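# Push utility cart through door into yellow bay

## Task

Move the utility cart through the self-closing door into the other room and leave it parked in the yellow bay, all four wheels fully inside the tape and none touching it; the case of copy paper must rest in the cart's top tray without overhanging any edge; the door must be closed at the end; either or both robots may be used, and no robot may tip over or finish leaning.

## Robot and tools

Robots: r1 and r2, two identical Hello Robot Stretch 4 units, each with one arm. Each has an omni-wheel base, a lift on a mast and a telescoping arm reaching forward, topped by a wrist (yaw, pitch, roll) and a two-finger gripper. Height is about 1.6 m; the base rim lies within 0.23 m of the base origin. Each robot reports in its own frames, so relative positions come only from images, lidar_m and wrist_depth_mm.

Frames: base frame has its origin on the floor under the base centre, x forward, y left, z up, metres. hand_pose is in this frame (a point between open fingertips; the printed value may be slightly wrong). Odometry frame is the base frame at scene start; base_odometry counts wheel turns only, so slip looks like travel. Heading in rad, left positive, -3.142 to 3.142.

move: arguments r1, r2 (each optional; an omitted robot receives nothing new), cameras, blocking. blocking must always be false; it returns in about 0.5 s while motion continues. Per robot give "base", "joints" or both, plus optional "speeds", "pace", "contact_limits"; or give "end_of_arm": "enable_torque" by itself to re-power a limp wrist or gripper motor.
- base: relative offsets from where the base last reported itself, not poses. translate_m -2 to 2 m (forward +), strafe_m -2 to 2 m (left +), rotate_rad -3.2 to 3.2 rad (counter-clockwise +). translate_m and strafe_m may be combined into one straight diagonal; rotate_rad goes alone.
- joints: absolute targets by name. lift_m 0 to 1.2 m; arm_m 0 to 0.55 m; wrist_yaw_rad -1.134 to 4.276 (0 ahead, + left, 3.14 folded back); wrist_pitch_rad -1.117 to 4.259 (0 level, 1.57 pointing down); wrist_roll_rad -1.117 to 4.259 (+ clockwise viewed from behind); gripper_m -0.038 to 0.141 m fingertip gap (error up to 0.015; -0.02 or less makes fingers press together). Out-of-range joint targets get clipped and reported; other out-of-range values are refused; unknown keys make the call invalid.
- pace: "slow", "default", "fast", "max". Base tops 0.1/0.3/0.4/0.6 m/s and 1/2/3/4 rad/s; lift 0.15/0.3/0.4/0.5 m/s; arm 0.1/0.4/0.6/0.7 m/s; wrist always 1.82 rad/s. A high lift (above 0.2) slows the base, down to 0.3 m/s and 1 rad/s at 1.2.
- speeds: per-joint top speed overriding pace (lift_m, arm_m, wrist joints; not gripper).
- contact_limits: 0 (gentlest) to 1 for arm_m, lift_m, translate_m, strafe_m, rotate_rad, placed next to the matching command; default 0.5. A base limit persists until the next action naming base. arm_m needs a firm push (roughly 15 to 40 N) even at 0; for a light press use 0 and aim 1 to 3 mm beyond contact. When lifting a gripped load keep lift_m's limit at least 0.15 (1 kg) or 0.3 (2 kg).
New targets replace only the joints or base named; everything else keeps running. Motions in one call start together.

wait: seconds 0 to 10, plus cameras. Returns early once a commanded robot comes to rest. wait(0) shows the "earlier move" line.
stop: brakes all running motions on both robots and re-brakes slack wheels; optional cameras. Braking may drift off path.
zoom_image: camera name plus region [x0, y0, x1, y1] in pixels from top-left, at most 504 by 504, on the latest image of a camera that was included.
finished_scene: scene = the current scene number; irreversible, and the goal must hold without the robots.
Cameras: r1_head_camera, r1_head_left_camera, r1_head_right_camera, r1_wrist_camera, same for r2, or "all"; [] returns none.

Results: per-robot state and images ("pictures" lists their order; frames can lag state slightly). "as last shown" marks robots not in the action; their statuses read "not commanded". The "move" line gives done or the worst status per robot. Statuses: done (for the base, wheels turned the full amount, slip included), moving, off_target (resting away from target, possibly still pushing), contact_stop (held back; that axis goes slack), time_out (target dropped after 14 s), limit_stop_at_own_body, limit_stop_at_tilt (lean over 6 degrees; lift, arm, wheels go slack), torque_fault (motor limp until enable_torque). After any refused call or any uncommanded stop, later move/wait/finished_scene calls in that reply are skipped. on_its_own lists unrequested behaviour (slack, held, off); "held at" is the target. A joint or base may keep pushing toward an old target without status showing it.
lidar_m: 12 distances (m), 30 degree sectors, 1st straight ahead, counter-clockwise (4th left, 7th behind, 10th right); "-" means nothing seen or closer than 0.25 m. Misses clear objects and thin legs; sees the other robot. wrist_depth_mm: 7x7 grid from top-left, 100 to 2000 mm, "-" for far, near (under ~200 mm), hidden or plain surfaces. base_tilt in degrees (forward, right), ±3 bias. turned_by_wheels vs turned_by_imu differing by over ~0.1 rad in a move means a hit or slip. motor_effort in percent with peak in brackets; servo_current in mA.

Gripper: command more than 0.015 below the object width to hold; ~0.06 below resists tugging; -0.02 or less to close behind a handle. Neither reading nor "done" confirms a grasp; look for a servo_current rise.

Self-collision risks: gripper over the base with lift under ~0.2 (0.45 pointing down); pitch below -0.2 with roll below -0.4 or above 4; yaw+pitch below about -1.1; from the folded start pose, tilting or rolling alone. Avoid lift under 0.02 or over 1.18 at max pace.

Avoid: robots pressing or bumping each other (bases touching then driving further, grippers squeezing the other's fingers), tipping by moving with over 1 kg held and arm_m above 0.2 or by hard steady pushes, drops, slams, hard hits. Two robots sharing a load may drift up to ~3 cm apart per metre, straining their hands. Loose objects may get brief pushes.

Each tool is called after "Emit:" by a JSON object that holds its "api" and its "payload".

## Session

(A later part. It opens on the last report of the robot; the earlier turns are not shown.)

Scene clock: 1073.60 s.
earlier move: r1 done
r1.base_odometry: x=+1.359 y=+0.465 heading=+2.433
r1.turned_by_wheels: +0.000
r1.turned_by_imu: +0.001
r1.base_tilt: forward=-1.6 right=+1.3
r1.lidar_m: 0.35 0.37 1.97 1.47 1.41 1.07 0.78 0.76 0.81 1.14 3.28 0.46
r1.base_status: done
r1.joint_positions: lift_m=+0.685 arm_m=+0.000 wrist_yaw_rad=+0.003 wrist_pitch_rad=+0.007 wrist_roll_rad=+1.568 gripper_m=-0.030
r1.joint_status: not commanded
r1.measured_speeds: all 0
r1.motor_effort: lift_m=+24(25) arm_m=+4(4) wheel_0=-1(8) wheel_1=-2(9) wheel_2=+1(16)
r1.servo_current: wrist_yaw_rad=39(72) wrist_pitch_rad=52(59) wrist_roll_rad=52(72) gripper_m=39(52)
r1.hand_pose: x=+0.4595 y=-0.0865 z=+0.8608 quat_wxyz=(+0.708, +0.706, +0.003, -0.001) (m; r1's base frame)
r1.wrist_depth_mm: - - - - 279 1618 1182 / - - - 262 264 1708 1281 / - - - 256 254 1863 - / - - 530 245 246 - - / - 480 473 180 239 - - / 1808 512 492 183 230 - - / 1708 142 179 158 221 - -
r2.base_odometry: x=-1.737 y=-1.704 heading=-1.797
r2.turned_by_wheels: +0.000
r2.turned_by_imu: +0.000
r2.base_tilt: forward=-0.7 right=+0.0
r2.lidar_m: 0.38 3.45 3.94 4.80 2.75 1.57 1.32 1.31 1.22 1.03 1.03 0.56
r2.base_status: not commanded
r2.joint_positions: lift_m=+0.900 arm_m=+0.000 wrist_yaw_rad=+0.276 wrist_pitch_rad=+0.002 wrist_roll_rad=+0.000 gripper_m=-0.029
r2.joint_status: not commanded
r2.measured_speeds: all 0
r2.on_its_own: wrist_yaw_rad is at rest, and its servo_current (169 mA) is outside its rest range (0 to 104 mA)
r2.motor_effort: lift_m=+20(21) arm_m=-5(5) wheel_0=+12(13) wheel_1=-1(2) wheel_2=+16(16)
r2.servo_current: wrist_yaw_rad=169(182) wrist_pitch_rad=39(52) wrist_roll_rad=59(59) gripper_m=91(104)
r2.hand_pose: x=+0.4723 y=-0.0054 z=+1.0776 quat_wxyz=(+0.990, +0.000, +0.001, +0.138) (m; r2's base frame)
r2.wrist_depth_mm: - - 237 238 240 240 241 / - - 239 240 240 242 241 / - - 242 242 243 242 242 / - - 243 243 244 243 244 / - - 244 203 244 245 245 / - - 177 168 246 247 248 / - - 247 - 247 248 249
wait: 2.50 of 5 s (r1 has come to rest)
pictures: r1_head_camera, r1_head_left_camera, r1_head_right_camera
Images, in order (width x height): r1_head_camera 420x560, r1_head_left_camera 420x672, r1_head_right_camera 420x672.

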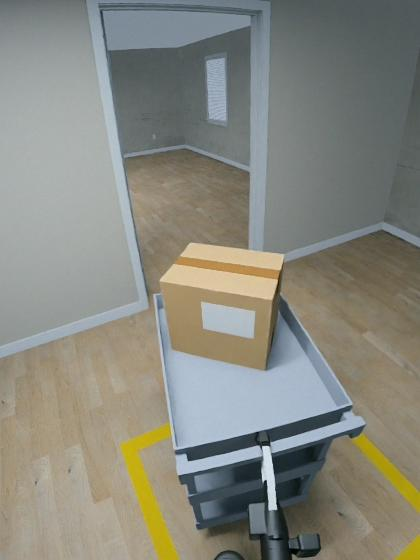

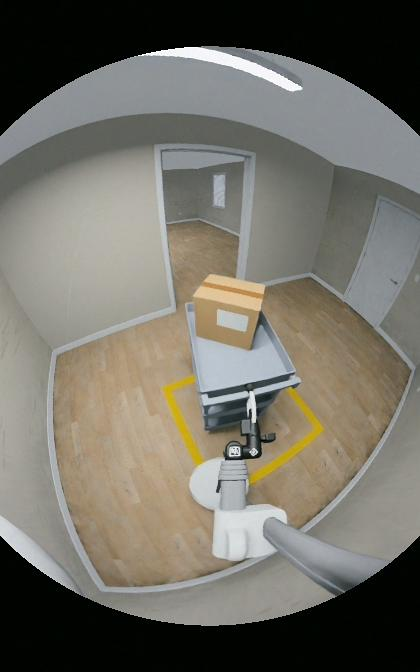

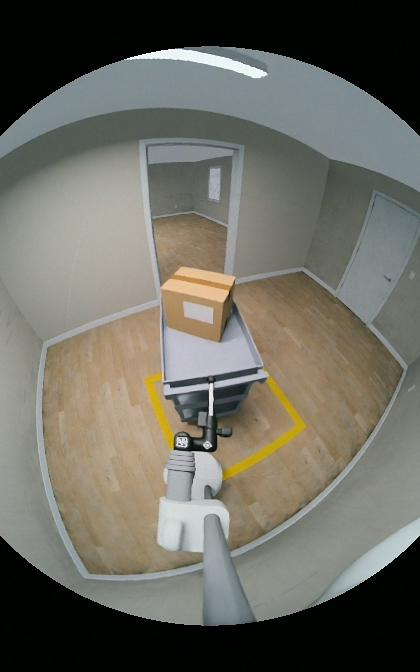

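Emit:
{"api": "move", "payload": {"r1": {"base":{"translate_m":-0.246,"strafe_m":-0.18}}, "blocking": false, "cameras": []}}

Emit:
{"api": "wait", "payload": {"seconds": 5, "cameras": ["r1_head_camera","r1_head_left_camera","r1_head_right_camera"]}}

Scene clock: 1088.00 s.
move: r1 moving
r1.base_odometry: x=+1.393 y=+0.462 heading=+2.434
r1.turned_by_wheels: +0.001
r1.turned_by_imu: +0.001
r1.base_tilt: forward=-1.6 right=+1.2
r1.lidar_m: 0.35 0.36 2.00 1.47 1.43 1.04 0.74 0.72 0.77 1.08 3.20 0.46
r1.base_status: translate_m moving; strafe_m moving
r1.joint_positions: lift_m=+0.685 arm_m=+0.000 wrist_yaw_rad=+0.004 wrist_pitch_rad=+0.007 wrist_roll_rad=+1.568 gripper_m=-0.030
r1.joint_status: not commanded
r1.measured_speeds: translate_m=-0.108 strafe_m=-0.079 rotate_rad=+0.005 lift_m=+0.000 arm_m=+0.000 wrist_yaw_rad=+0.009 wrist_pitch_rad=+0.000 wrist_roll_rad=+0.000
r1.motor_effort: lift_m=+24(25) arm_m=-4(4) wheel_0=+9(9) wheel_1=-7(10) wheel_2=+13(14)
r1.servo_current: wrist_yaw_rad=59(65) wrist_pitch_rad=46(59) wrist_roll_rad=65(65) gripper_m=46(52)
r1.hand_pose: x=+0.4597 y=-0.0861 z=+0.8608 quat_wxyz=(+0.708, +0.706, +0.004, -0.001) (m; r1's base frame)
r1.wrist_depth_mm: - - - - 279 1576 1118 / - - - 260 264 1756 1281 / - - - 256 254 1863 - / - - 539 245 247 - - / - 477 473 180 238 - - / 1863 512 492 182 231 - - / 1756 512 178 157 221 - -
r2.base_odometry: x=-1.737 y=-1.704 heading=-1.797
r2.turned_by_wheels: +0.000
r2.turned_by_imu: +0.000
r2.base_tilt: forward=-0.7 right=+0.0
r2.lidar_m: 0.38 3.45 3.96 4.76 2.76 1.59 1.30 1.31 1.21 1.03 1.03 0.57
r2.base_status: not commanded
r2.joint_positions: lift_m=+0.900 arm_m=+0.000 wrist_yaw_rad=+0.276 wrist_pitch_rad=+0.002 wrist_roll_rad=+0.000 gripper_m=-0.029
r2.joint_status: not commanded
r2.measured_speeds: all 0
r2.motor_effort: lift_m=+20(20) arm_m=-5(5) wheel_0=+12(13) wheel_1=-1(1) wheel_2=+16(16)
r2.servo_current: wrist_yaw_rad=156(176) wrist_pitch_rad=39(46) wrist_roll_rad=52(59) gripper_m=98(98)
r2.hand_pose: x=+0.4723 y=-0.0054 z=+1.0776 quat_wxyz=(+0.990, +0.000, +0.001, +0.138) (m; r2's base frame)
r2.wrist_depth_mm: - - 238 238 239 241 240 / - - 238 240 241 240 242 / - - 241 241 241 243 243 / - - 244 243 244 243 244 / - - 245 203 246 245 245 / - - 177 168 245 247 247 / - - 247 - 247 247 248
pictures: none
No camera images: "cameras" was empty.

Scene clock: 1089.90 s.
earlier move: r1 done
r1.base_odometry: x=+1.663 y=+0.441 heading=+2.433
r1.turned_by_wheels: -0.001
r1.turned_by_imu: -0.001
r1.base_tilt: forward=-1.6 right=+1.3
r1.lidar_m: 0.31 0.34 2.03 1.51 1.45 0.67 0.49 0.45 0.50 0.70 2.07 0.47
r1.base_status: done
r1.joint_positions: lift_m=+0.685 arm_m=+0.000 wrist_yaw_rad=+0.003 wrist_pitch_rad=+0.007 wrist_roll_rad=+1.568 gripper_m=-0.030
r1.joint_status: not commanded
r1.measured_speeds: all 0
r1.motor_effort: lift_m=+25(25) arm_m=+4(4) wheel_0=+3(11) wheel_1=+1(10) wheel_2=+0(14)
r1.servo_current: wrist_yaw_rad=59(72) wrist_pitch_rad=46(59) wrist_roll_rad=46(65) gripper_m=46(52)
r1.hand_pose: x=+0.4595 y=-0.0866 z=+0.8608 quat_wxyz=(+0.708, +0.706, +0.003, -0.001) (m; r1's base frame)
r1.wrist_depth_mm: - - - 317 - 1618 1138 / - - - - 340 1464 366 / - - - - 300 1708 - / - - - 262 263 1863 - / - - 627 243 247 - - / - 459 462 183 231 - - / - 462 179 144 210 - -
r2.base_odometry: x=-1.737 y=-1.704 heading=-1.797
r2.turned_by_wheels: +0.000
r2.turned_by_imu: +0.000
r2.base_tilt: forward=-0.7 right=+0.0
r2.lidar_m: 0.39 3.45 3.95 4.79 2.76 1.60 1.31 1.32 1.21 1.03 1.02 0.56
r2.base_status: not commanded
r2.joint_positions: lift_m=+0.900 arm_m=+0.000 wrist_yaw_rad=+0.276 wrist_pitch_rad=+0.002 wrist_roll_rad=+0.000 gripper_m=-0.029
r2.joint_status: not commanded
r2.measured_speeds: all 0
r2.on_its_own: wrist_yaw_rad is at rest, and its servo_current (163 mA) is outside its rest range (0 to 104 mA)
r2.motor_effort: lift_m=+20(21) arm_m=-5(5) wheel_0=+12(13) wheel_1=-1(2) wheel_2=+16(16)
r2.servo_current: wrist_yaw_rad=163(176) wrist_pitch_rad=39(46) wrist_roll_rad=46(65) gripper_m=98(104)
r2.hand_pose: x=+0.4723 y=-0.0054 z=+1.0776 quat_wxyz=(+0.990, +0.000, +0.001, +0.138) (m; r2's base frame)
r2.wrist_depth_mm: - - 237 238 240 241 240 / - - 239 241 240 241 242 / - - 240 241 242 243 243 / - - 243 243 243 243 244 / - - 244 204 245 245 244 / - - 177 169 245 247 248 / - - 246 - 248 248 248
wait: 1.90 of 5 s (r1 has come to rest)
pictures: r1_head_camera, r1_head_left_camera, r1_head_right_camera
Images, in order (width x height): r1_head_camera 420x560, r1_head_left_camera 420x672, r1_head_right_camera 420x672.

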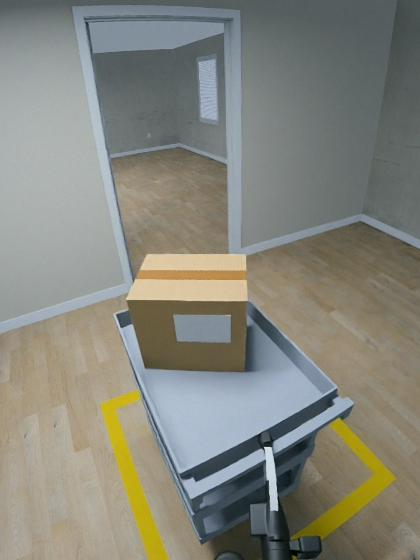

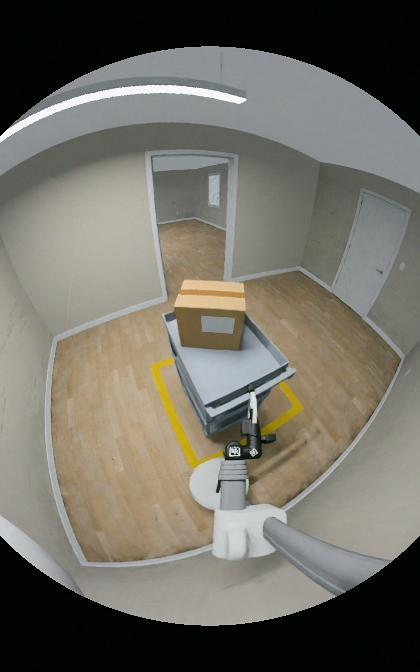

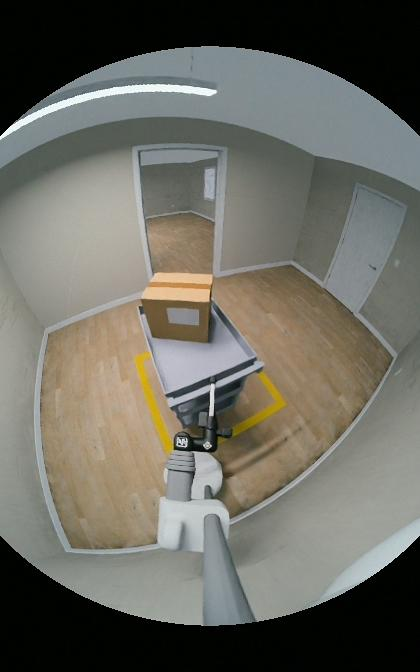

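Emit:
{"api": "move", "payload": {"r1": {"base":{"translate_m":-0.125,"strafe_m":-0.045}}, "blocking": false, "cameras": []}}

Emit:
{"api": "wait", "payload": {"seconds": 5, "cameras": ["r1_head_camera","r1_head_left_camera","r1_head_right_camera"]}}

Emit:
{"api": "zoom_image", "payload": {"camera": "r1_head_left_camera", "region": [120, 280, 340, 500]}}

Emit:
{"api": "zoom_image", "payload": {"camera": "r1_head_right_camera", "region": [100, 270, 320, 490]}}

Scene clock: 1103.30 s.
move: r1 moving
r1.base_odometry: x=+1.694 y=+0.430 heading=+2.433
r1.turned_by_wheels: +0.000
r1.turned_by_imu: +0.000
r1.base_tilt: forward=-1.6 right=+1.3
r1.lidar_m: 0.32 0.33 2.03 1.53 1.44 0.63 0.42 0.42 0.48 0.63 1.92 0.46
r1.base_status: translate_m moving; strafe_m moving
r1.joint_positions: lift_m=+0.685 arm_m=+0.000 wrist_yaw_rad=+0.003 wrist_pitch_rad=+0.007 wrist_roll_rad=+1.568 gripper_m=-0.030
r1.joint_status: not commanded
r1.measured_speeds: translate_m=-0.124 strafe_m=-0.042 rotate_rad=+0.000 lift_m=+0.000 arm_m=+0.000 wrist_yaw_rad=+0.000 wrist_pitch_rad=+0.000 wrist_roll_rad=+0.000
r1.motor_effort: lift_m=+24(25) arm_m=-4(4) wheel_0=-5(7) wheel_1=-9(10) wheel_2=+13(15)
r1.servo_current: wrist_yaw_rad=59(59) wrist_pitch_rad=46(52) wrist_roll_rad=46(72) gripper_m=46(52)
r1.hand_pose: x=+0.4596 y=-0.0866 z=+0.8608 quat_wxyz=(+0.708, +0.706, +0.003, -0.001) (m; r1's base frame)
r1.wrist_depth_mm: - - - 306 - 1430 1160 / - - - - 345 1537 445 / - - - - 291 1708 - / - - - 262 262 1808 - / - - 574 239 246 - - / - 462 459 183 231 - - / - 466 179 144 211 - -
r2.base_odometry: x=-1.737 y=-1.704 heading=-1.797
r2.turned_by_wheels: +0.000
r2.turned_by_imu: +0.000
r2.base_tilt: forward=-0.7 right=+0.0
r2.lidar_m: 0.39 3.44 3.94 4.79 2.75 1.58 1.33 1.32 1.20 1.03 1.03 0.57
r2.base_status: not commanded
r2.joint_positions: lift_m=+0.900 arm_m=+0.000 wrist_yaw_rad=+0.276 wrist_pitch_rad=+0.002 wrist_roll_rad=+0.000 gripper_m=-0.029
r2.joint_status: not commanded
r2.measured_speeds: all 0
r2.motor_effort: lift_m=+20(21) arm_m=-5(5) wheel_0=+12(13) wheel_1=-1(1) wheel_2=+16(16)
r2.servo_current: wrist_yaw_rad=169(182) wrist_pitch_rad=39(46) wrist_roll_rad=39(59) gripper_m=91(104)
r2.hand_pose: x=+0.4723 y=-0.0054 z=+1.0776 quat_wxyz=(+0.990, +0.000, +0.001, +0.138) (m; r2's base frame)
r2.wrist_depth_mm: - - 238 239 239 240 239 / - - 240 240 239 241 241 / - - 241 240 242 243 243 / - - 243 243 244 244 243 / - - 244 204 245 246 245 / - - 177 168 245 247 247 / - - 246 - 248 248 249
pictures: none
No camera images: "cameras" was empty.

Scene clock: 1104.50 s.
earlier move: r1 done
r1.base_odometry: x=+1.787 y=+0.394 heading=+2.432
r1.turned_by_wheels: +0.000
r1.turned_by_imu: -0.001
r1.base_tilt: forward=-1.6 right=+1.3
r1.lidar_m: 0.30 0.34 2.01 1.51 1.27 0.49 0.34 0.32 0.37 0.52 1.51 0.47
r1.base_status: done
r1.joint_positions: lift_m=+0.685 arm_m=+0.000 wrist_yaw_rad=+0.003 wrist_pitch_rad=+0.007 wrist_roll_rad=+1.568 gripper_m=-0.030
r1.joint_status: not commanded
r1.measured_speeds: all 0
r1.motor_effort: lift_m=+24(25) arm_m=-4(4) wheel_0=-3(7) wheel_1=-1(11) wheel_2=-1(15)
r1.servo_current: wrist_yaw_rad=52(65) wrist_pitch_rad=59(59) wrist_roll_rad=59(72) gripper_m=46(52)
r1.hand_pose: x=+0.4595 y=-0.0866 z=+0.8608 quat_wxyz=(+0.708, +0.706, +0.003, -0.001) (m; r1's base frame)
r1.wrist_depth_mm: - - - 307 - 1661 1182 / - - - - 349 362 364 / - - - - 309 1661 1255 / - - - - 271 1921 - / - - - 245 249 842 - / - 455 455 183 231 - - / - 455 179 156 208 - -
r2.base_odometry: x=-1.737 y=-1.704 heading=-1.797
r2.turned_by_wheels: +0.000
r2.turned_by_imu: +0.000
r2.base_tilt: forward=-0.7 right=+0.0
r2.lidar_m: 0.40 3.43 3.93 4.78 2.76 1.54 1.32 1.29 1.22 1.03 1.03 0.57
r2.base_status: not commanded
r2.joint_positions: lift_m=+0.900 arm_m=+0.000 wrist_yaw_rad=+0.276 wrist_pitch_rad=+0.002 wrist_roll_rad=+0.000 gripper_m=-0.029
r2.joint_status: not commanded
r2.measured_speeds: all 0
r2.on_its_own: wrist_yaw_rad is at rest, and its servo_current (169 mA) is outside its rest range (0 to 104 mA)
r2.motor_effort: lift_m=+20(21) arm_m=-5(5) wheel_0=+12(13) wheel_1=-1(2) wheel_2=+16(16)
r2.servo_current: wrist_yaw_rad=169(182) wrist_pitch_rad=39(46) wrist_roll_rad=46(59) gripper_m=91(104)
r2.hand_pose: x=+0.4723 y=-0.0054 z=+1.0776 quat_wxyz=(+0.990, +0.000, +0.001, +0.138) (m; r2's base frame)
r2.wrist_depth_mm: - - 239 238 239 239 239 / - - 239 240 240 241 240 / - - 241 241 242 242 243 / - - 242 241 244 244 243 / - - 245 203 245 245 245 / - - 178 169 246 246 246 / - - 247 - 247 249 249
wait: 1.20 of 5 s (r1 has come to rest)
pictures: r1_head_camera, r1_head_left_camera, r1_head_right_camera
Images, in order (width x height): r1_head_camera 420x560, r1_head_left_camera 420x672, r1_head_right_camera 420x672.

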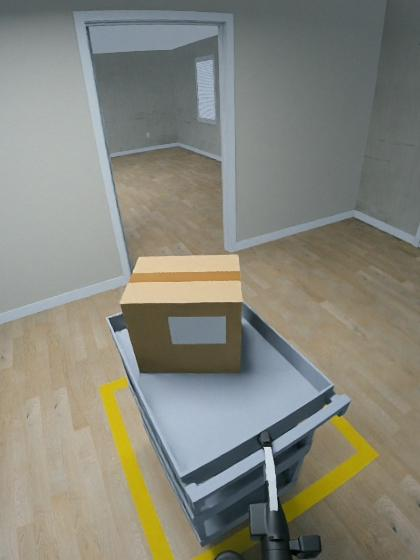

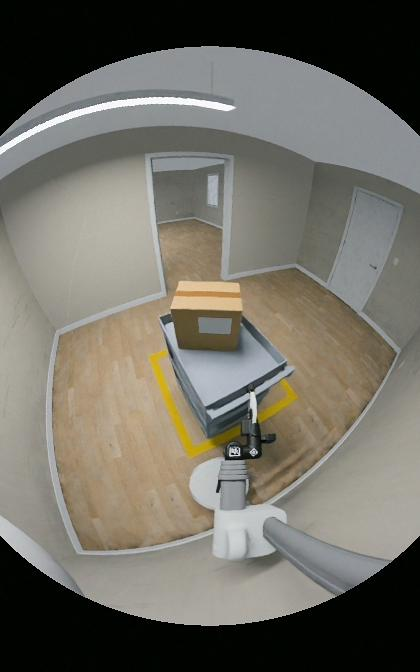

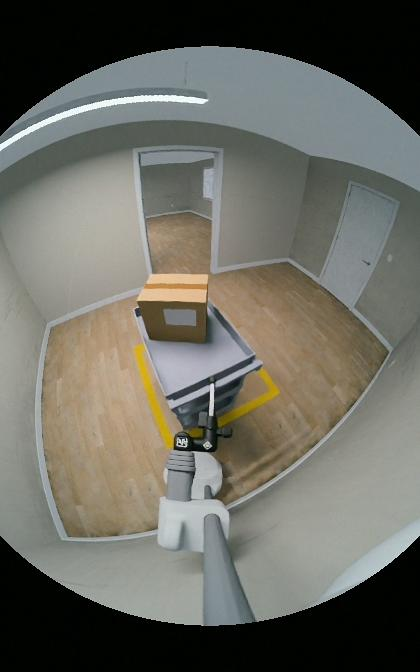

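Scaled by 2.291 from the camera's 420x672 image, which has a finer 600x960 frame.

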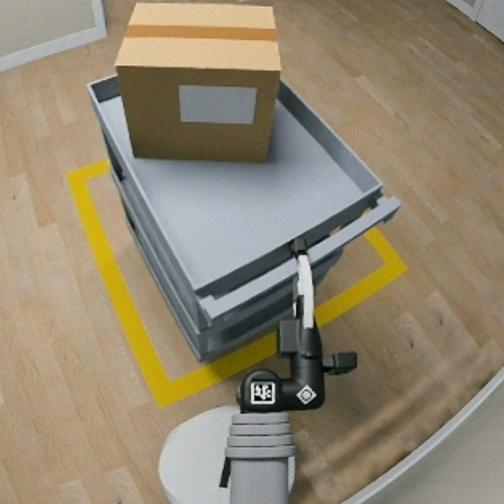

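Scaled by 2.291 from the camera's 420x672 image, which has a finer 600x960 frame.

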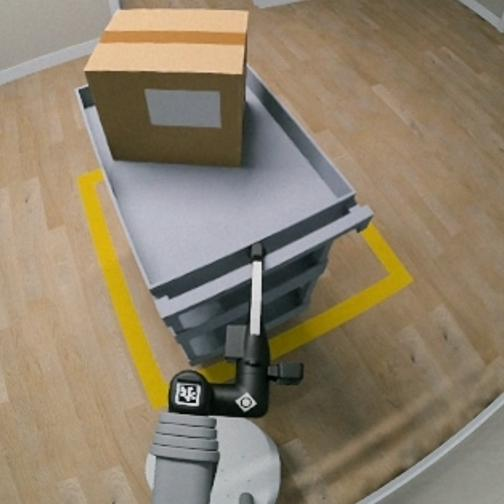

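Emit:
{"api": "zoom_image", "payload": {"camera": "r1_head_left_camera", "region": [140, 330, 240, 460]}}

Emit:
{"api": "zoom_image", "payload": {"camera": "r1_head_camera", "region": [90, 360, 390, 560]}}

Emit:
{"api": "zoom_image", "payload": {"camera": "r1_head_right_camera", "region": [170, 330, 300, 450]}}

Scaled by 3.877 from the camera's 420x672 image, which has a finer 600x960 frame.

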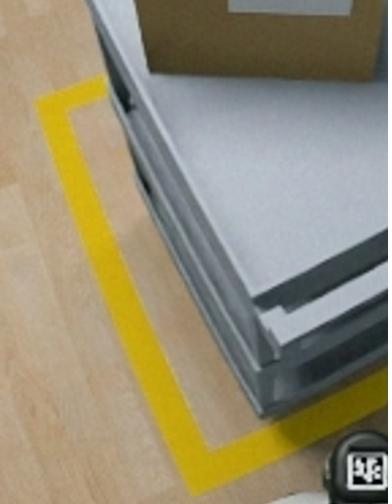

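Scaled by 1.680 from the camera's 420x560 image, which has a finer 600x800 frame.

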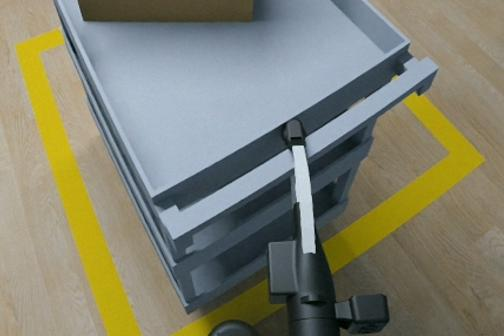

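Scaled by 3.877 from the camera's 420x672 image, which has a finer 600x960 frame.

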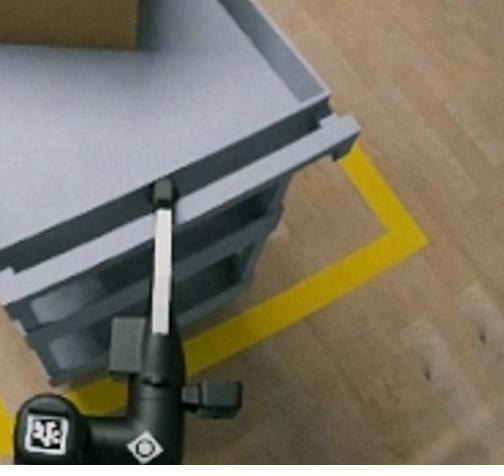

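Emit:
{"api": "move", "payload": {"r1": {"base":{"translate_m":0.052,"strafe_m":0.036},"pace":"slow"}, "blocking": false, "cameras": []}}

Emit:
{"api": "wait", "payload": {"seconds": 4, "cameras": ["r1_head_camera","r1_head_left_camera","r1_head_right_camera"]}}

Emit:
{"api": "zoom_image", "payload": {"camera": "r1_head_left_camera", "region": [140, 330, 240, 460]}}

Emit:
{"api": "zoom_image", "payload": {"camera": "r1_head_camera", "region": [90, 360, 390, 560]}}

Scene clock: 1135.00 s.
move: r1 moving
r1.base_odometry: x=+1.773 y=+0.396 heading=+2.432
r1.turned_by_wheels: +0.000
r1.turned_by_imu: -0.001
r1.base_tilt: forward=-1.6 right=+1.3
r1.lidar_m: 0.29 0.36 2.00 1.49 1.33 0.52 0.35 0.34 0.37 0.51 1.56 0.45
r1.base_status: translate_m moving; strafe_m moving
r1.joint_positions: lift_m=+0.685 arm_m=+0.000 wrist_yaw_rad=+0.002 wrist_pitch_rad=+0.007 wrist_roll_rad=+1.568 gripper_m=-0.030
r1.joint_status: not commanded
r1.measured_speeds: translate_m=+0.043 strafe_m=+0.031 rotate_rad=-0.003 lift_m=+0.000 arm_m=+0.000 wrist_yaw_rad=-0.007 wrist_pitch_rad=+0.000 wrist_roll_rad=+0.000
r1.motor_effort: lift_m=+24(25) arm_m=-2(4) wheel_0=-3(4) wheel_1=+8(8) wheel_2=-8(8)
r1.servo_current: wrist_yaw_rad=46(65) wrist_pitch_rad=46(52) wrist_roll_rad=26(59) gripper_m=46(52)
r1.hand_pose: x=+0.4595 y=-0.0867 z=+0.8608 quat_wxyz=(+0.708, +0.706, +0.003, -0.002) (m; r1's base frame)
r1.wrist_depth_mm: - - - 307 - 1708 1205 / - - - - 359 368 368 / - - - - 314 1756 1281 / - - - - 273 1921 - / - - - 251 250 1863 - / - 455 452 184 231 - - / - 452 179 141 208 - -
r2.base_odometry: x=-1.737 y=-1.704 heading=-1.797
r2.turned_by_wheels: +0.000
r2.turned_by_imu: +0.000
r2.base_tilt: forward=-0.6 right=+0.0
r2.lidar_m: 0.38 3.43 3.94 4.78 2.72 1.58 1.32 1.29 1.23 1.03 1.02 0.57
r2.base_status: not commanded
r2.joint_positions: lift_m=+0.900 arm_m=+0.000 wrist_yaw_rad=+0.276 wrist_pitch_rad=+0.002 wrist_roll_rad=+0.000 gripper_m=-0.029
r2.joint_status: not commanded
r2.measured_speeds: all 0
r2.motor_effort: lift_m=+20(20) arm_m=-5(5) wheel_0=+12(13) wheel_1=-1(2) wheel_2=+16(16)
r2.servo_current: wrist_yaw_rad=163(176) wrist_pitch_rad=46(46) wrist_roll_rad=46(59) gripper_m=85(98)
r2.hand_pose: x=+0.4723 y=-0.0054 z=+1.0776 quat_wxyz=(+0.990, +0.000, +0.001, +0.138) (m; r2's base frame)
r2.wrist_depth_mm: - - 237 237 240 239 241 / - - 239 239 240 240 241 / - - 240 242 242 241 243 / - - 242 243 242 244 243 / - - 244 204 244 246 246 / - - 178 168 246 246 247 / - - 246 - 247 248 249
pictures: none
No camera images: "cameras" was empty.

Scene clock: 1136.30 s.
earlier move: r1 done
r1.base_odometry: x=+1.724 y=+0.401 heading=+2.432
r1.turned_by_wheels: +0.000
r1.turned_by_imu: +0.000
r1.base_tilt: forward=-1.6 right=+1.3
r1.lidar_m: 0.30 0.37 1.99 1.51 1.43 0.57 0.43 0.39 0.43 0.61 1.76 0.45
r1.base_status: done
r1.joint_positions: lift_m=+0.685 arm_m=+0.000 wrist_yaw_rad=-0.001 wrist_pitch_rad=+0.007 wrist_roll_rad=+1.568 gripper_m=-0.030
r1.joint_status: not commanded
r1.measured_speeds: all 0
r1.motor_effort: lift_m=+25(25) arm_m=+4(4) wheel_0=-7(10) wheel_1=+3(8) wheel_2=-5(8)
r1.servo_current: wrist_yaw_rad=46(78) wrist_pitch_rad=39(59) wrist_roll_rad=65(65) gripper_m=39(52)
r1.hand_pose: x=+0.4592 y=-0.0876 z=+0.8608 quat_wxyz=(+0.708, +0.706, +0.002, -0.003) (m; r1's base frame)
r1.wrist_depth_mm: - - - 306 - 1708 1205 / - - - - 349 364 362 / - - - - 307 1708 1281 / - - - - 271 1921 - / - - - 245 248 842 - / - 455 455 183 227 - - / - 455 182 157 207 - -
r2.base_odometry: x=-1.737 y=-1.704 heading=-1.797
r2.turned_by_wheels: +0.000
r2.turned_by_imu: +0.000
r2.base_tilt: forward=-0.6 right=+0.1
r2.lidar_m: 0.38 3.43 3.93 4.79 2.74 1.57 1.29 1.31 1.24 1.03 1.02 0.55
r2.base_status: not commanded
r2.joint_positions: lift_m=+0.900 arm_m=+0.000 wrist_yaw_rad=+0.276 wrist_pitch_rad=+0.002 wrist_roll_rad=+0.000 gripper_m=-0.029
r2.joint_status: not commanded
r2.measured_speeds: all 0
r2.on_its_own: wrist_yaw_rad is at rest, and its servo_current (176 mA) is outside its rest range (0 to 104 mA)
r2.motor_effort: lift_m=+20(21) arm_m=-5(5) wheel_0=+12(13) wheel_1=-1(2) wheel_2=+16(16)
r2.servo_current: wrist_yaw_rad=176(176) wrist_pitch_rad=39(46) wrist_roll_rad=46(59) gripper_m=98(98)
r2.hand_pose: x=+0.4723 y=-0.0054 z=+1.0776 quat_wxyz=(+0.990, +0.000, +0.001, +0.138) (m; r2's base frame)
r2.wrist_depth_mm: - - 238 238 239 239 241 / - - 239 240 241 241 241 / - - 241 241 242 242 242 / - - 242 242 243 244 244 / - - 245 204 245 246 246 / - - 177 168 246 247 248 / - - 248 - 247 247 249
wait: 1.30 of 4 s (r1 has come to rest)
pictures: r1_head_camera, r1_head_left_camera, r1_head_right_camera
Images, in order (width x height): r1_head_camera 420x560, r1_head_left_camera 420x672, r1_head_right_camera 420x672.

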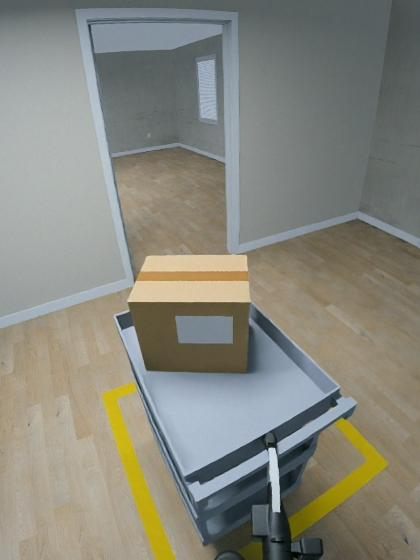

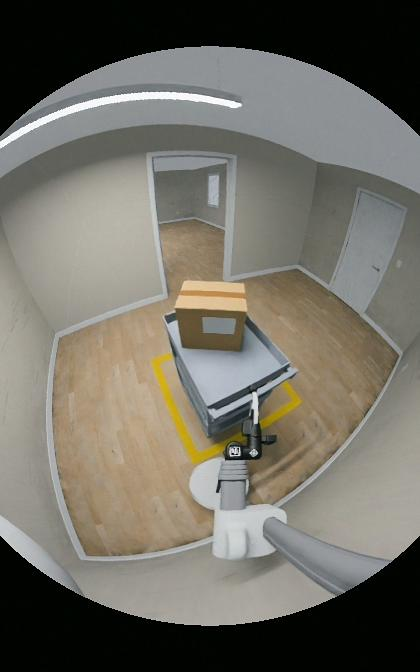

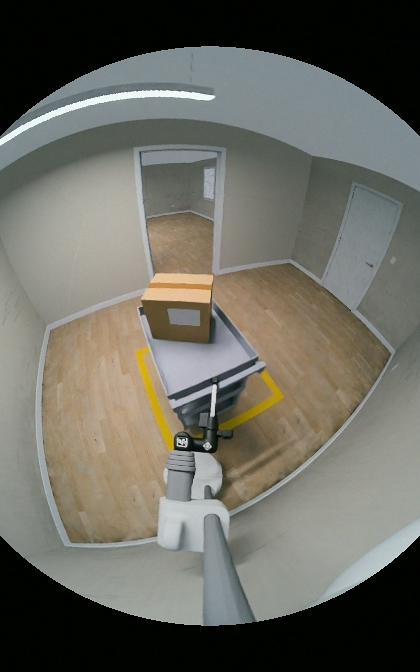

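Scaled by 3.877 from the camera's 420x672 image, which has a finer 600x960 frame.

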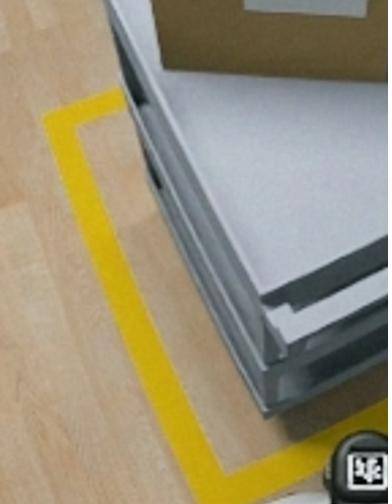

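Scaled by 1.680 from the camera's 420x560 image, which has a finer 600x800 frame.

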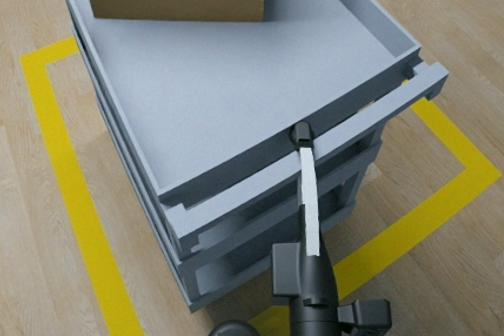

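Emit:
{"api": "move", "payload": {"r1": {"joints":{"gripper_m":0.1}}, "blocking": false, "cameras": []}}

Emit:
{"api": "wait", "payload": {"seconds": 3, "cameras": []}}

Emit:
{"api": "move", "payload": {"r1": {"base":{"translate_m":-0.13},"pace":"slow"}, "r2": {"base":{"translate_m":0.3,"strafe_m":0.12},"pace":"slow"}, "blocking": false, "cameras": []}}

Emit:
{"api": "wait", "payload": {"seconds": 6, "cameras": []}}

Emit:
{"api": "wait", "payload": {"seconds": 4}}

Scene clock: 1144.37 s.
move: r1 moving
r1.base_odometry: x=+1.724 y=+0.401 heading=+2.432
r1.turned_by_wheels: +0.000
r1.turned_by_imu: +0.000
r1.base_tilt: forward=-1.6 right=+1.3
r1.lidar_m: 0.29 0.37 1.99 1.51 1.43 0.56 0.42 0.38 0.44 0.59 1.75 0.48
r1.base_status: not commanded
r1.joint_positions: lift_m=+0.685 arm_m=+0.000 wrist_yaw_rad=-0.001 wrist_pitch_rad=+0.007 wrist_roll_rad=+1.568 gripper_m=-0.004
r1.joint_status: gripper_m moving
r1.measured_speeds: all 0
r1.motor_effort: lift_m=+24(25) arm_m=+3(4) wheel_0=-7(8) wheel_1=+2(3) wheel_2=-5(5)
r1.servo_current: wrist_yaw_rad=46(65) wrist_pitch_rad=52(52) wrist_roll_rad=46(59) gripper_m=78(78)
r1.hand_pose: x=+0.4592 y=-0.0877 z=+0.8608 quat_wxyz=(+0.708, +0.706, +0.002, -0.003) (m; r1's base frame)
r1.wrist_depth_mm: - - - 319 - 1708 1229 / - - - - 351 362 362 / - - - - 310 1756 1281 / - - - - 276 1863 - / - - - 248 251 854 - / - 459 466 185 233 - - / - 459 181 147 211 - -
r2.base_odometry: x=-1.737 y=-1.704 heading=-1.797
r2.turned_by_wheels: +0.000
r2.turned_by_imu: +0.000
r2.base_tilt: forward=-0.7 right=+0.0
r2.lidar_m: 0.41 3.44 3.94 4.79 2.76 1.54 1.31 1.33 1.22 1.02 1.02 0.59
r2.base_status: not commanded
r2.joint_positions: lift_m=+0.900 arm_m=+0.000 wrist_yaw_rad=+0.276 wrist_pitch_rad=+0.002 wrist_roll_rad=+0.000 gripper_m=-0.029
r2.joint_status: not commanded
r2.measured_speeds: all 0
r2.motor_effort: lift_m=+20(20) arm_m=-5(5) wheel_0=+12(13) wheel_1=-1(2) wheel_2=+16(16)
r2.servo_current: wrist_yaw_rad=169(182) wrist_pitch_rad=39(46) wrist_roll_rad=46(52) gripper_m=98(98)
r2.hand_pose: x=+0.4723 y=-0.0054 z=+1.0776 quat_wxyz=(+0.990, +0.000, +0.001, +0.138) (m; r2's base frame)
r2.wrist_depth_mm: - - 238 237 239 239 240 / - - 240 241 240 241 242 / - - 241 240 242 243 244 / - - 243 244 243 243 245 / - - 244 204 244 245 245 / - - 177 168 246 246 247 / - - 247 - 248 248 248
pictures: none
No camera images: "cameras" was empty.

Scene clock: 1145.87 s.
earlier move: r1 done
r1.base_odometry: x=+1.724 y=+0.401 heading=+2.432
r1.turned_by_wheels: +0.000
r1.turned_by_imu: +0.000
r1.base_tilt: forward=-1.6 right=+1.3
r1.lidar_m: 0.32 0.37 2.04 1.49 1.42 0.55 0.41 0.39 0.43 0.59 1.73 0.48
r1.base_status: not commanded
r1.joint_positions: lift_m=+0.685 arm_m=+0.000 wrist_yaw_rad=-0.001 wrist_pitch_rad=+0.007 wrist_roll_rad=+1.568 gripper_m=+0.100
r1.joint_status: all done
r1.measured_speeds: all 0
r1.motor_effort: lift_m=+24(25) arm_m=+4(4) wheel_0=-6(8) wheel_1=+2(3) wheel_2=-5(5)
r1.servo_current: wrist_yaw_rad=59(65) wrist_pitch_rad=52(59) wrist_roll_rad=52(72) gripper_m=39(104)
r1.hand_pose: x=+0.4592 y=-0.0877 z=+0.8608 quat_wxyz=(+0.708, +0.706, +0.002, -0.003) (m; r1's base frame)
r1.wrist_depth_mm: - - - 310 - 1708 1205 / - - - - 357 368 366 / - - - - 315 1756 1308 / - - - - 276 1863 - / - - - 254 254 854 - / - 466 466 180 236 - - / - 462 182 152 180 - -
r2.base_odometry: x=-1.737 y=-1.704 heading=-1.797
r2.turned_by_wheels: +0.000
r2.turned_by_imu: +0.000
r2.base_tilt: forward=-0.7 right=+0.0
r2.lidar_m: 0.41 3.43 3.95 4.77 2.74 1.57 1.32 1.31 1.24 1.03 1.03 0.59
r2.base_status: not commanded
r2.joint_positions: lift_m=+0.900 arm_m=+0.000 wrist_yaw_rad=+0.276 wrist_pitch_rad=+0.002 wrist_roll_rad=+0.000 gripper_m=-0.029
r2.joint_status: not commanded
r2.measured_speeds: all 0
r2.on_its_own: wrist_yaw_rad is at rest, and its servo_current (169 mA) is outside its rest range (0 to 104 mA)
r2.motor_effort: lift_m=+20(21) arm_m=-5(5) wheel_0=+13(13) wheel_1=-1(2) wheel_2=+16(16)
r2.servo_current: wrist_yaw_rad=169(182) wrist_pitch_rad=39(46) wrist_roll_rad=52(59) gripper_m=104(104)
r2.hand_pose: x=+0.4723 y=-0.0054 z=+1.0776 quat_wxyz=(+0.990, +0.000, +0.001, +0.138) (m; r2's base frame)
r2.wrist_depth_mm: - - 238 239 239 240 239 / - - 240 241 241 240 241 / - - 242 240 242 243 242 / - - 242 243 244 244 244 / - - 244 204 244 246 245 / - - 177 168 246 246 247 / - - 246 - 247 248 248
wait: 1.50 of 3 s (r1 has come to rest)
pictures: none
No camera images: "cameras" was empty.

Scene clock: 1146.37 s.
move: r1 moving; r2 moving
r1.base_odometry: x=+1.733 y=+0.393 heading=+2.432
r1.turned_by_wheels: +0.000
r1.turned_by_imu: +0.000
r1.base_tilt: forward=-1.5 right=+1.3
r1.lidar_m: 0.33 0.42 2.00 1.48 1.41 0.54 0.40 0.38 0.41 0.59 1.70 0.44
r1.base_status: translate_m moving
r1.joint_positions: lift_m=+0.685 arm_m=+0.000 wrist_yaw_rad=-0.001 wrist_pitch_rad=+0.003 wrist_roll_rad=+1.568 gripper_m=+0.100
r1.joint_status: not commanded
r1.measured_speeds: translate_m=-0.049 strafe_m=+0.000 rotate_rad=+0.000 lift_m=+0.000 arm_m=+0.000 wrist_yaw_rad=+0.000 wrist_pitch_rad=+0.000 wrist_roll_rad=+0.000
r1.motor_effort: lift_m=+23(25) arm_m=+4(4) wheel_0=-4(7) wheel_1=-5(6) wheel_2=+5(5)
r1.servo_current: wrist_yaw_rad=65(65) wrist_pitch_rad=39(52) wrist_roll_rad=33(65) gripper_m=39(52)
r1.hand_pose: x=+0.4592 y=-0.0877 z=+0.8619 quat_wxyz=(+0.708, +0.706, +0.001, -0.001) (m; r1's base frame)
r1.wrist_depth_mm: - - - 319 - 1618 1138 / - - - - 366 382 382 / - - - - - 1756 - / - - - - 283 1921 - / - - - 253 256 - - / - - 473 187 198 - - / - 480 477 144 224 - -
r2.base_odometry: x=-1.735 y=-1.716 heading=-1.795
r2.turned_by_wheels: +0.002
r2.turned_by_imu: +0.002
r2.base_tilt: forward=-0.7 right=+0.0
r2.lidar_m: 0.37 3.40 3.93 4.79 2.79 1.57 1.32 1.31 1.23 1.03 1.02 0.58
r2.base_status: translate_m moving; strafe_m moving
r2.joint_positions: lift_m=+0.900 arm_m=+0.000 wrist_yaw_rad=+0.276 wrist_pitch_rad=+0.002 wrist_roll_rad=+0.000 gripper_m=-0.029
r2.joint_status: not commanded
r2.measured_speeds: translate_m=+0.049 strafe_m=+0.020 rotate_rad=+0.000 lift_m=+0.000 arm_m=+0.000 wrist_yaw_rad=+0.000 wrist_pitch_rad=+0.000 wrist_roll_rad=+0.000
r2.motor_effort: lift_m=+20(20) arm_m=-5(5) wheel_0=+19(22) wheel_1=+8(11) wheel_2=-2(14)
r2.servo_current: wrist_yaw_rad=163(176) wrist_pitch_rad=39(46) wrist_roll_rad=52(52) gripper_m=91(104)
r2.hand_pose: x=+0.4723 y=-0.0054 z=+1.0776 quat_wxyz=(+0.990, +0.000, +0.001, +0.138) (m; r2's base frame)
r2.wrist_depth_mm: - - 238 238 238 238 238 / - - 239 239 238 238 240 / - - 241 241 241 241 241 / - - 243 242 242 242 242 / - - 244 204 243 243 243 / - - 177 168 245 244 245 / - - 247 - 246 247 246
pictures: none
No camera images: "cameras" was empty.

Scene clock: 1148.47 s.
earlier move: r1 done; r2 moving
r1.base_odometry: x=+1.823 y=+0.316 heading=+2.431
r1.turned_by_wheels: +0.000
r1.turned_by_imu: +0.000
r1.base_tilt: forward=-1.6 right=+1.3
r1.lidar_m: 0.41 0.63 1.95 1.42 1.10 0.41 0.28 0.27 0.33 0.43 1.29 0.59
r1.base_status: done
r1.joint_positions: lift_m=+0.685 arm_m=+0.000 wrist_yaw_rad=-0.001 wrist_pitch_rad=+0.003 wrist_roll_rad=+1.568 gripper_m=+0.100
r1.joint_status: not commanded
r1.measured_speeds: all 0
r1.motor_effort: lift_m=+23(25) arm_m=+4(4) wheel_0=-4(7) wheel_1=-3(6) wheel_2=+1(7)
r1.servo_current: wrist_yaw_rad=59(65) wrist_pitch_rad=39(52) wrist_roll_rad=52(65) gripper_m=46(52)
r1.hand_pose: x=+0.4592 y=-0.0877 z=+0.8619 quat_wxyz=(+0.708, +0.706, +0.001, -0.001) (m; r1's base frame)
r1.wrist_depth_mm: - - - - - 1708 1205 / - - - - - 1537 1098 / - - - - - 1863 - / - - - - - - - / - - 759 591 379 - - / - - 591 294 193 - - / - - 591 144 - - -
r2.base_odometry: x=-1.704 y=-1.914 heading=-1.796
r2.turned_by_wheels: -0.001
r2.turned_by_imu: +0.003
r2.base_tilt: forward=-0.7 right=+0.1
r2.lidar_m: 0.38 3.24 3.73 4.76 3.17 1.82 1.55 1.54 1.24 1.05 0.79 0.52
r2.base_status: translate_m moving; strafe_m moving
r2.joint_positions: lift_m=+0.900 arm_m=+0.000 wrist_yaw_rad=+0.276 wrist_pitch_rad=+0.002 wrist_roll_rad=+0.000 gripper_m=-0.029
r2.joint_status: not commanded
r2.measured_speeds: translate_m=+0.094 strafe_m=+0.039 rotate_rad=-0.003 lift_m=+0.000 arm_m=+0.000 wrist_yaw_rad=+0.000 wrist_pitch_rad=+0.000 wrist_roll_rad=+0.000
r2.motor_effort: lift_m=+20(21) arm_m=-5(5) wheel_0=+12(22) wheel_1=+6(12) wheel_2=-1(14)
r2.servo_current: wrist_yaw_rad=189(189) wrist_pitch_rad=39(52) wrist_roll_rad=39(59) gripper_m=98(104)
r2.hand_pose: x=+0.4723 y=-0.0054 z=+1.0776 quat_wxyz=(+0.990, +0.000, +0.001, +0.138) (m; r2's base frame)
r2.wrist_depth_mm: - - 252 164 228 218 212 / - - 253 165 230 220 213 / - - 254 165 232 222 214 / - - 255 166 233 222 216 / - - - 166 236 224 217 / - - 184 167 181 224 217 / - - 262 - 235 221 219
wait: 2.10 of 6 s (r1 has come to rest)
pictures: none
No camera images: "cameras" was empty.

Scene clock: 1150.30 s.
earlier move: r2 done
r1.base_odometry: x=+1.823 y=+0.316 heading=+2.431
r1.turned_by_wheels: +0.000
r1.turned_by_imu: +0.000
r1.base_tilt: forward=-1.6 right=+1.3
r1.lidar_m: 0.44 0.58 1.91 1.43 1.11 0.40 0.29 0.27 0.30 0.42 1.28 0.58
r1.base_status: done
r1.joint_positions: lift_m=+0.685 arm_m=+0.000 wrist_yaw_rad=-0.001 wrist_pitch_rad=+0.003 wrist_roll_rad=+1.568 gripper_m=+0.100
r1.joint_status: not commanded
r1.measured_speeds: all 0
r1.motor_effort: lift_m=+23(25) arm_m=+4(4) wheel_0=-4(7) wheel_1=-2(6) wheel_2=+1(7)
r1.servo_current: wrist_yaw_rad=33(65) wrist_pitch_rad=46(52) wrist_roll_rad=46(72) gripper_m=39(52)
r1.hand_pose: x=+0.4592 y=-0.0877 z=+0.8619 quat_wxyz=(+0.708, +0.706, +0.001, -0.001) (m; r1's base frame)
r1.wrist_depth_mm: - - - - - 1756 1205 / - - - - - 1499 1098 / - - - - - 1921 - / - - - - - - - / - - 759 591 373 - - / - - 591 293 193 - - / - - 591 144 - - -
r2.base_odometry: x=-1.687 y=-2.023 heading=-1.797
r2.turned_by_wheels: -0.001
r2.turned_by_imu: -0.001
r2.base_tilt: forward=-0.6 right=+0.1
r2.lidar_m: 0.38 3.11 3.59 4.75 3.36 1.94 1.63 1.63 1.25 1.06 0.72 0.50
r2.base_status: done
r2.joint_positions: lift_m=+0.900 arm_m=+0.000 wrist_yaw_rad=+0.250 wrist_pitch_rad=+0.002 wrist_roll_rad=+0.000 gripper_m=-0.029
r2.joint_status: not commanded
r2.measured_speeds: all 0
r2.on_its_own: wrist_yaw_rad moved -0.026 to your old target +0.250
r2.motor_effort: lift_m=+20(21) arm_m=-5(5) wheel_0=-2(22) wheel_1=+3(12) wheel_2=-1(14)
r2.servo_current: wrist_yaw_rad=33(189) wrist_pitch_rad=46(52) wrist_roll_rad=59(59) gripper_m=91(104)
r2.hand_pose: x=+0.4720 y=-0.0134 z=+1.0776 quat_wxyz=(+0.992, +0.000, +0.001, +0.125) (m; r2's base frame)
r2.wrist_depth_mm: - - - 162 228 216 206 / - - - 163 230 217 207 / - - - 165 229 218 209 / - - - 164 232 219 211 / - - - 165 233 220 211 / - - 183 167 181 220 212 / - - - - 233 217 213
wait: 1.83 of 4 s (r2 has come to rest)
pictures: r1_head_camera, r1_head_left_camera, r1_head_right_camera, r1_wrist_camera, r2_head_camera, r2_head_left_camera, r2_head_right_camera, r2_wrist_camera
Images, in order (width x height): r1_head_camera 420x560, r1_head_left_camera 420x672, r1_head_right_camera 420x672, r1_wrist_camera 616x392, r2_head_camera 420x560, r2_head_left_camera 420x672, r2_head_right_camera 420x672, r2_wrist_camera 616x392.

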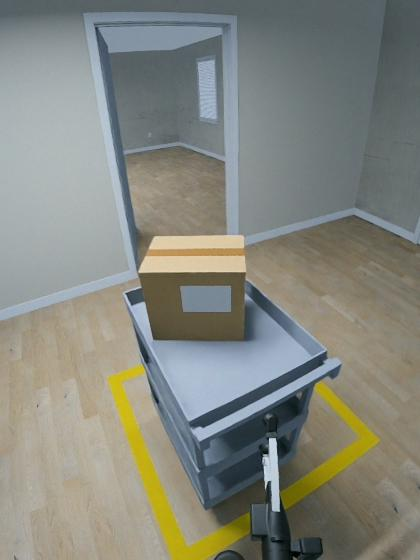

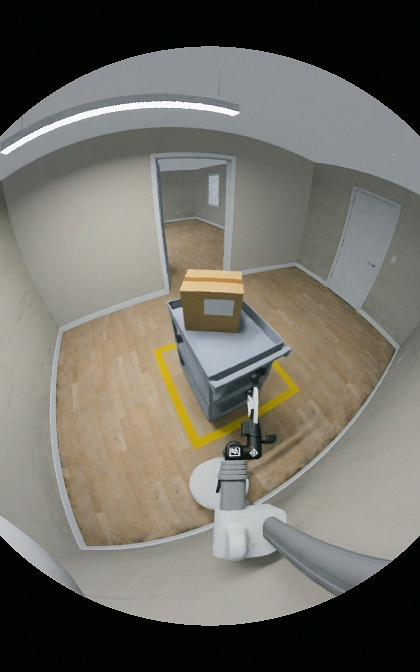

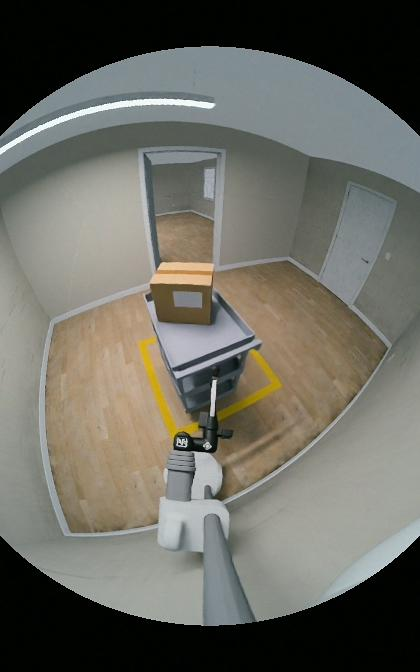

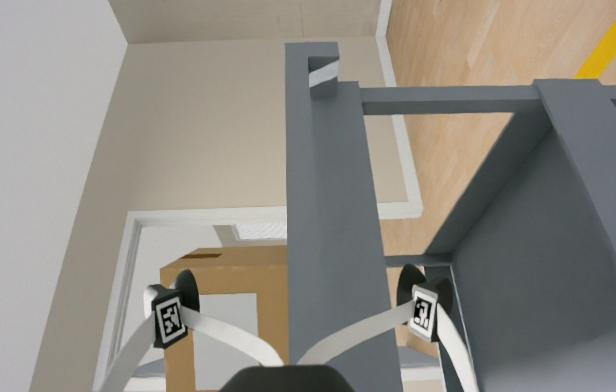

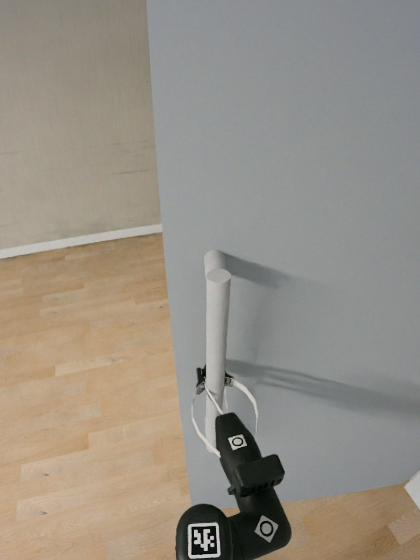

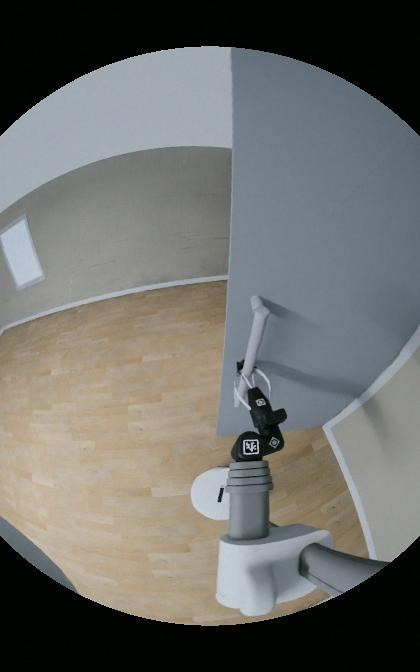

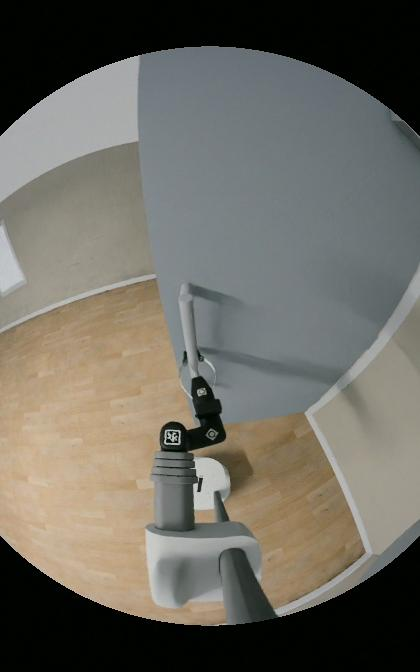

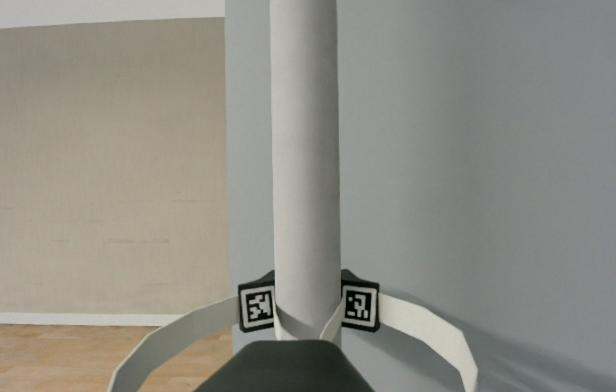

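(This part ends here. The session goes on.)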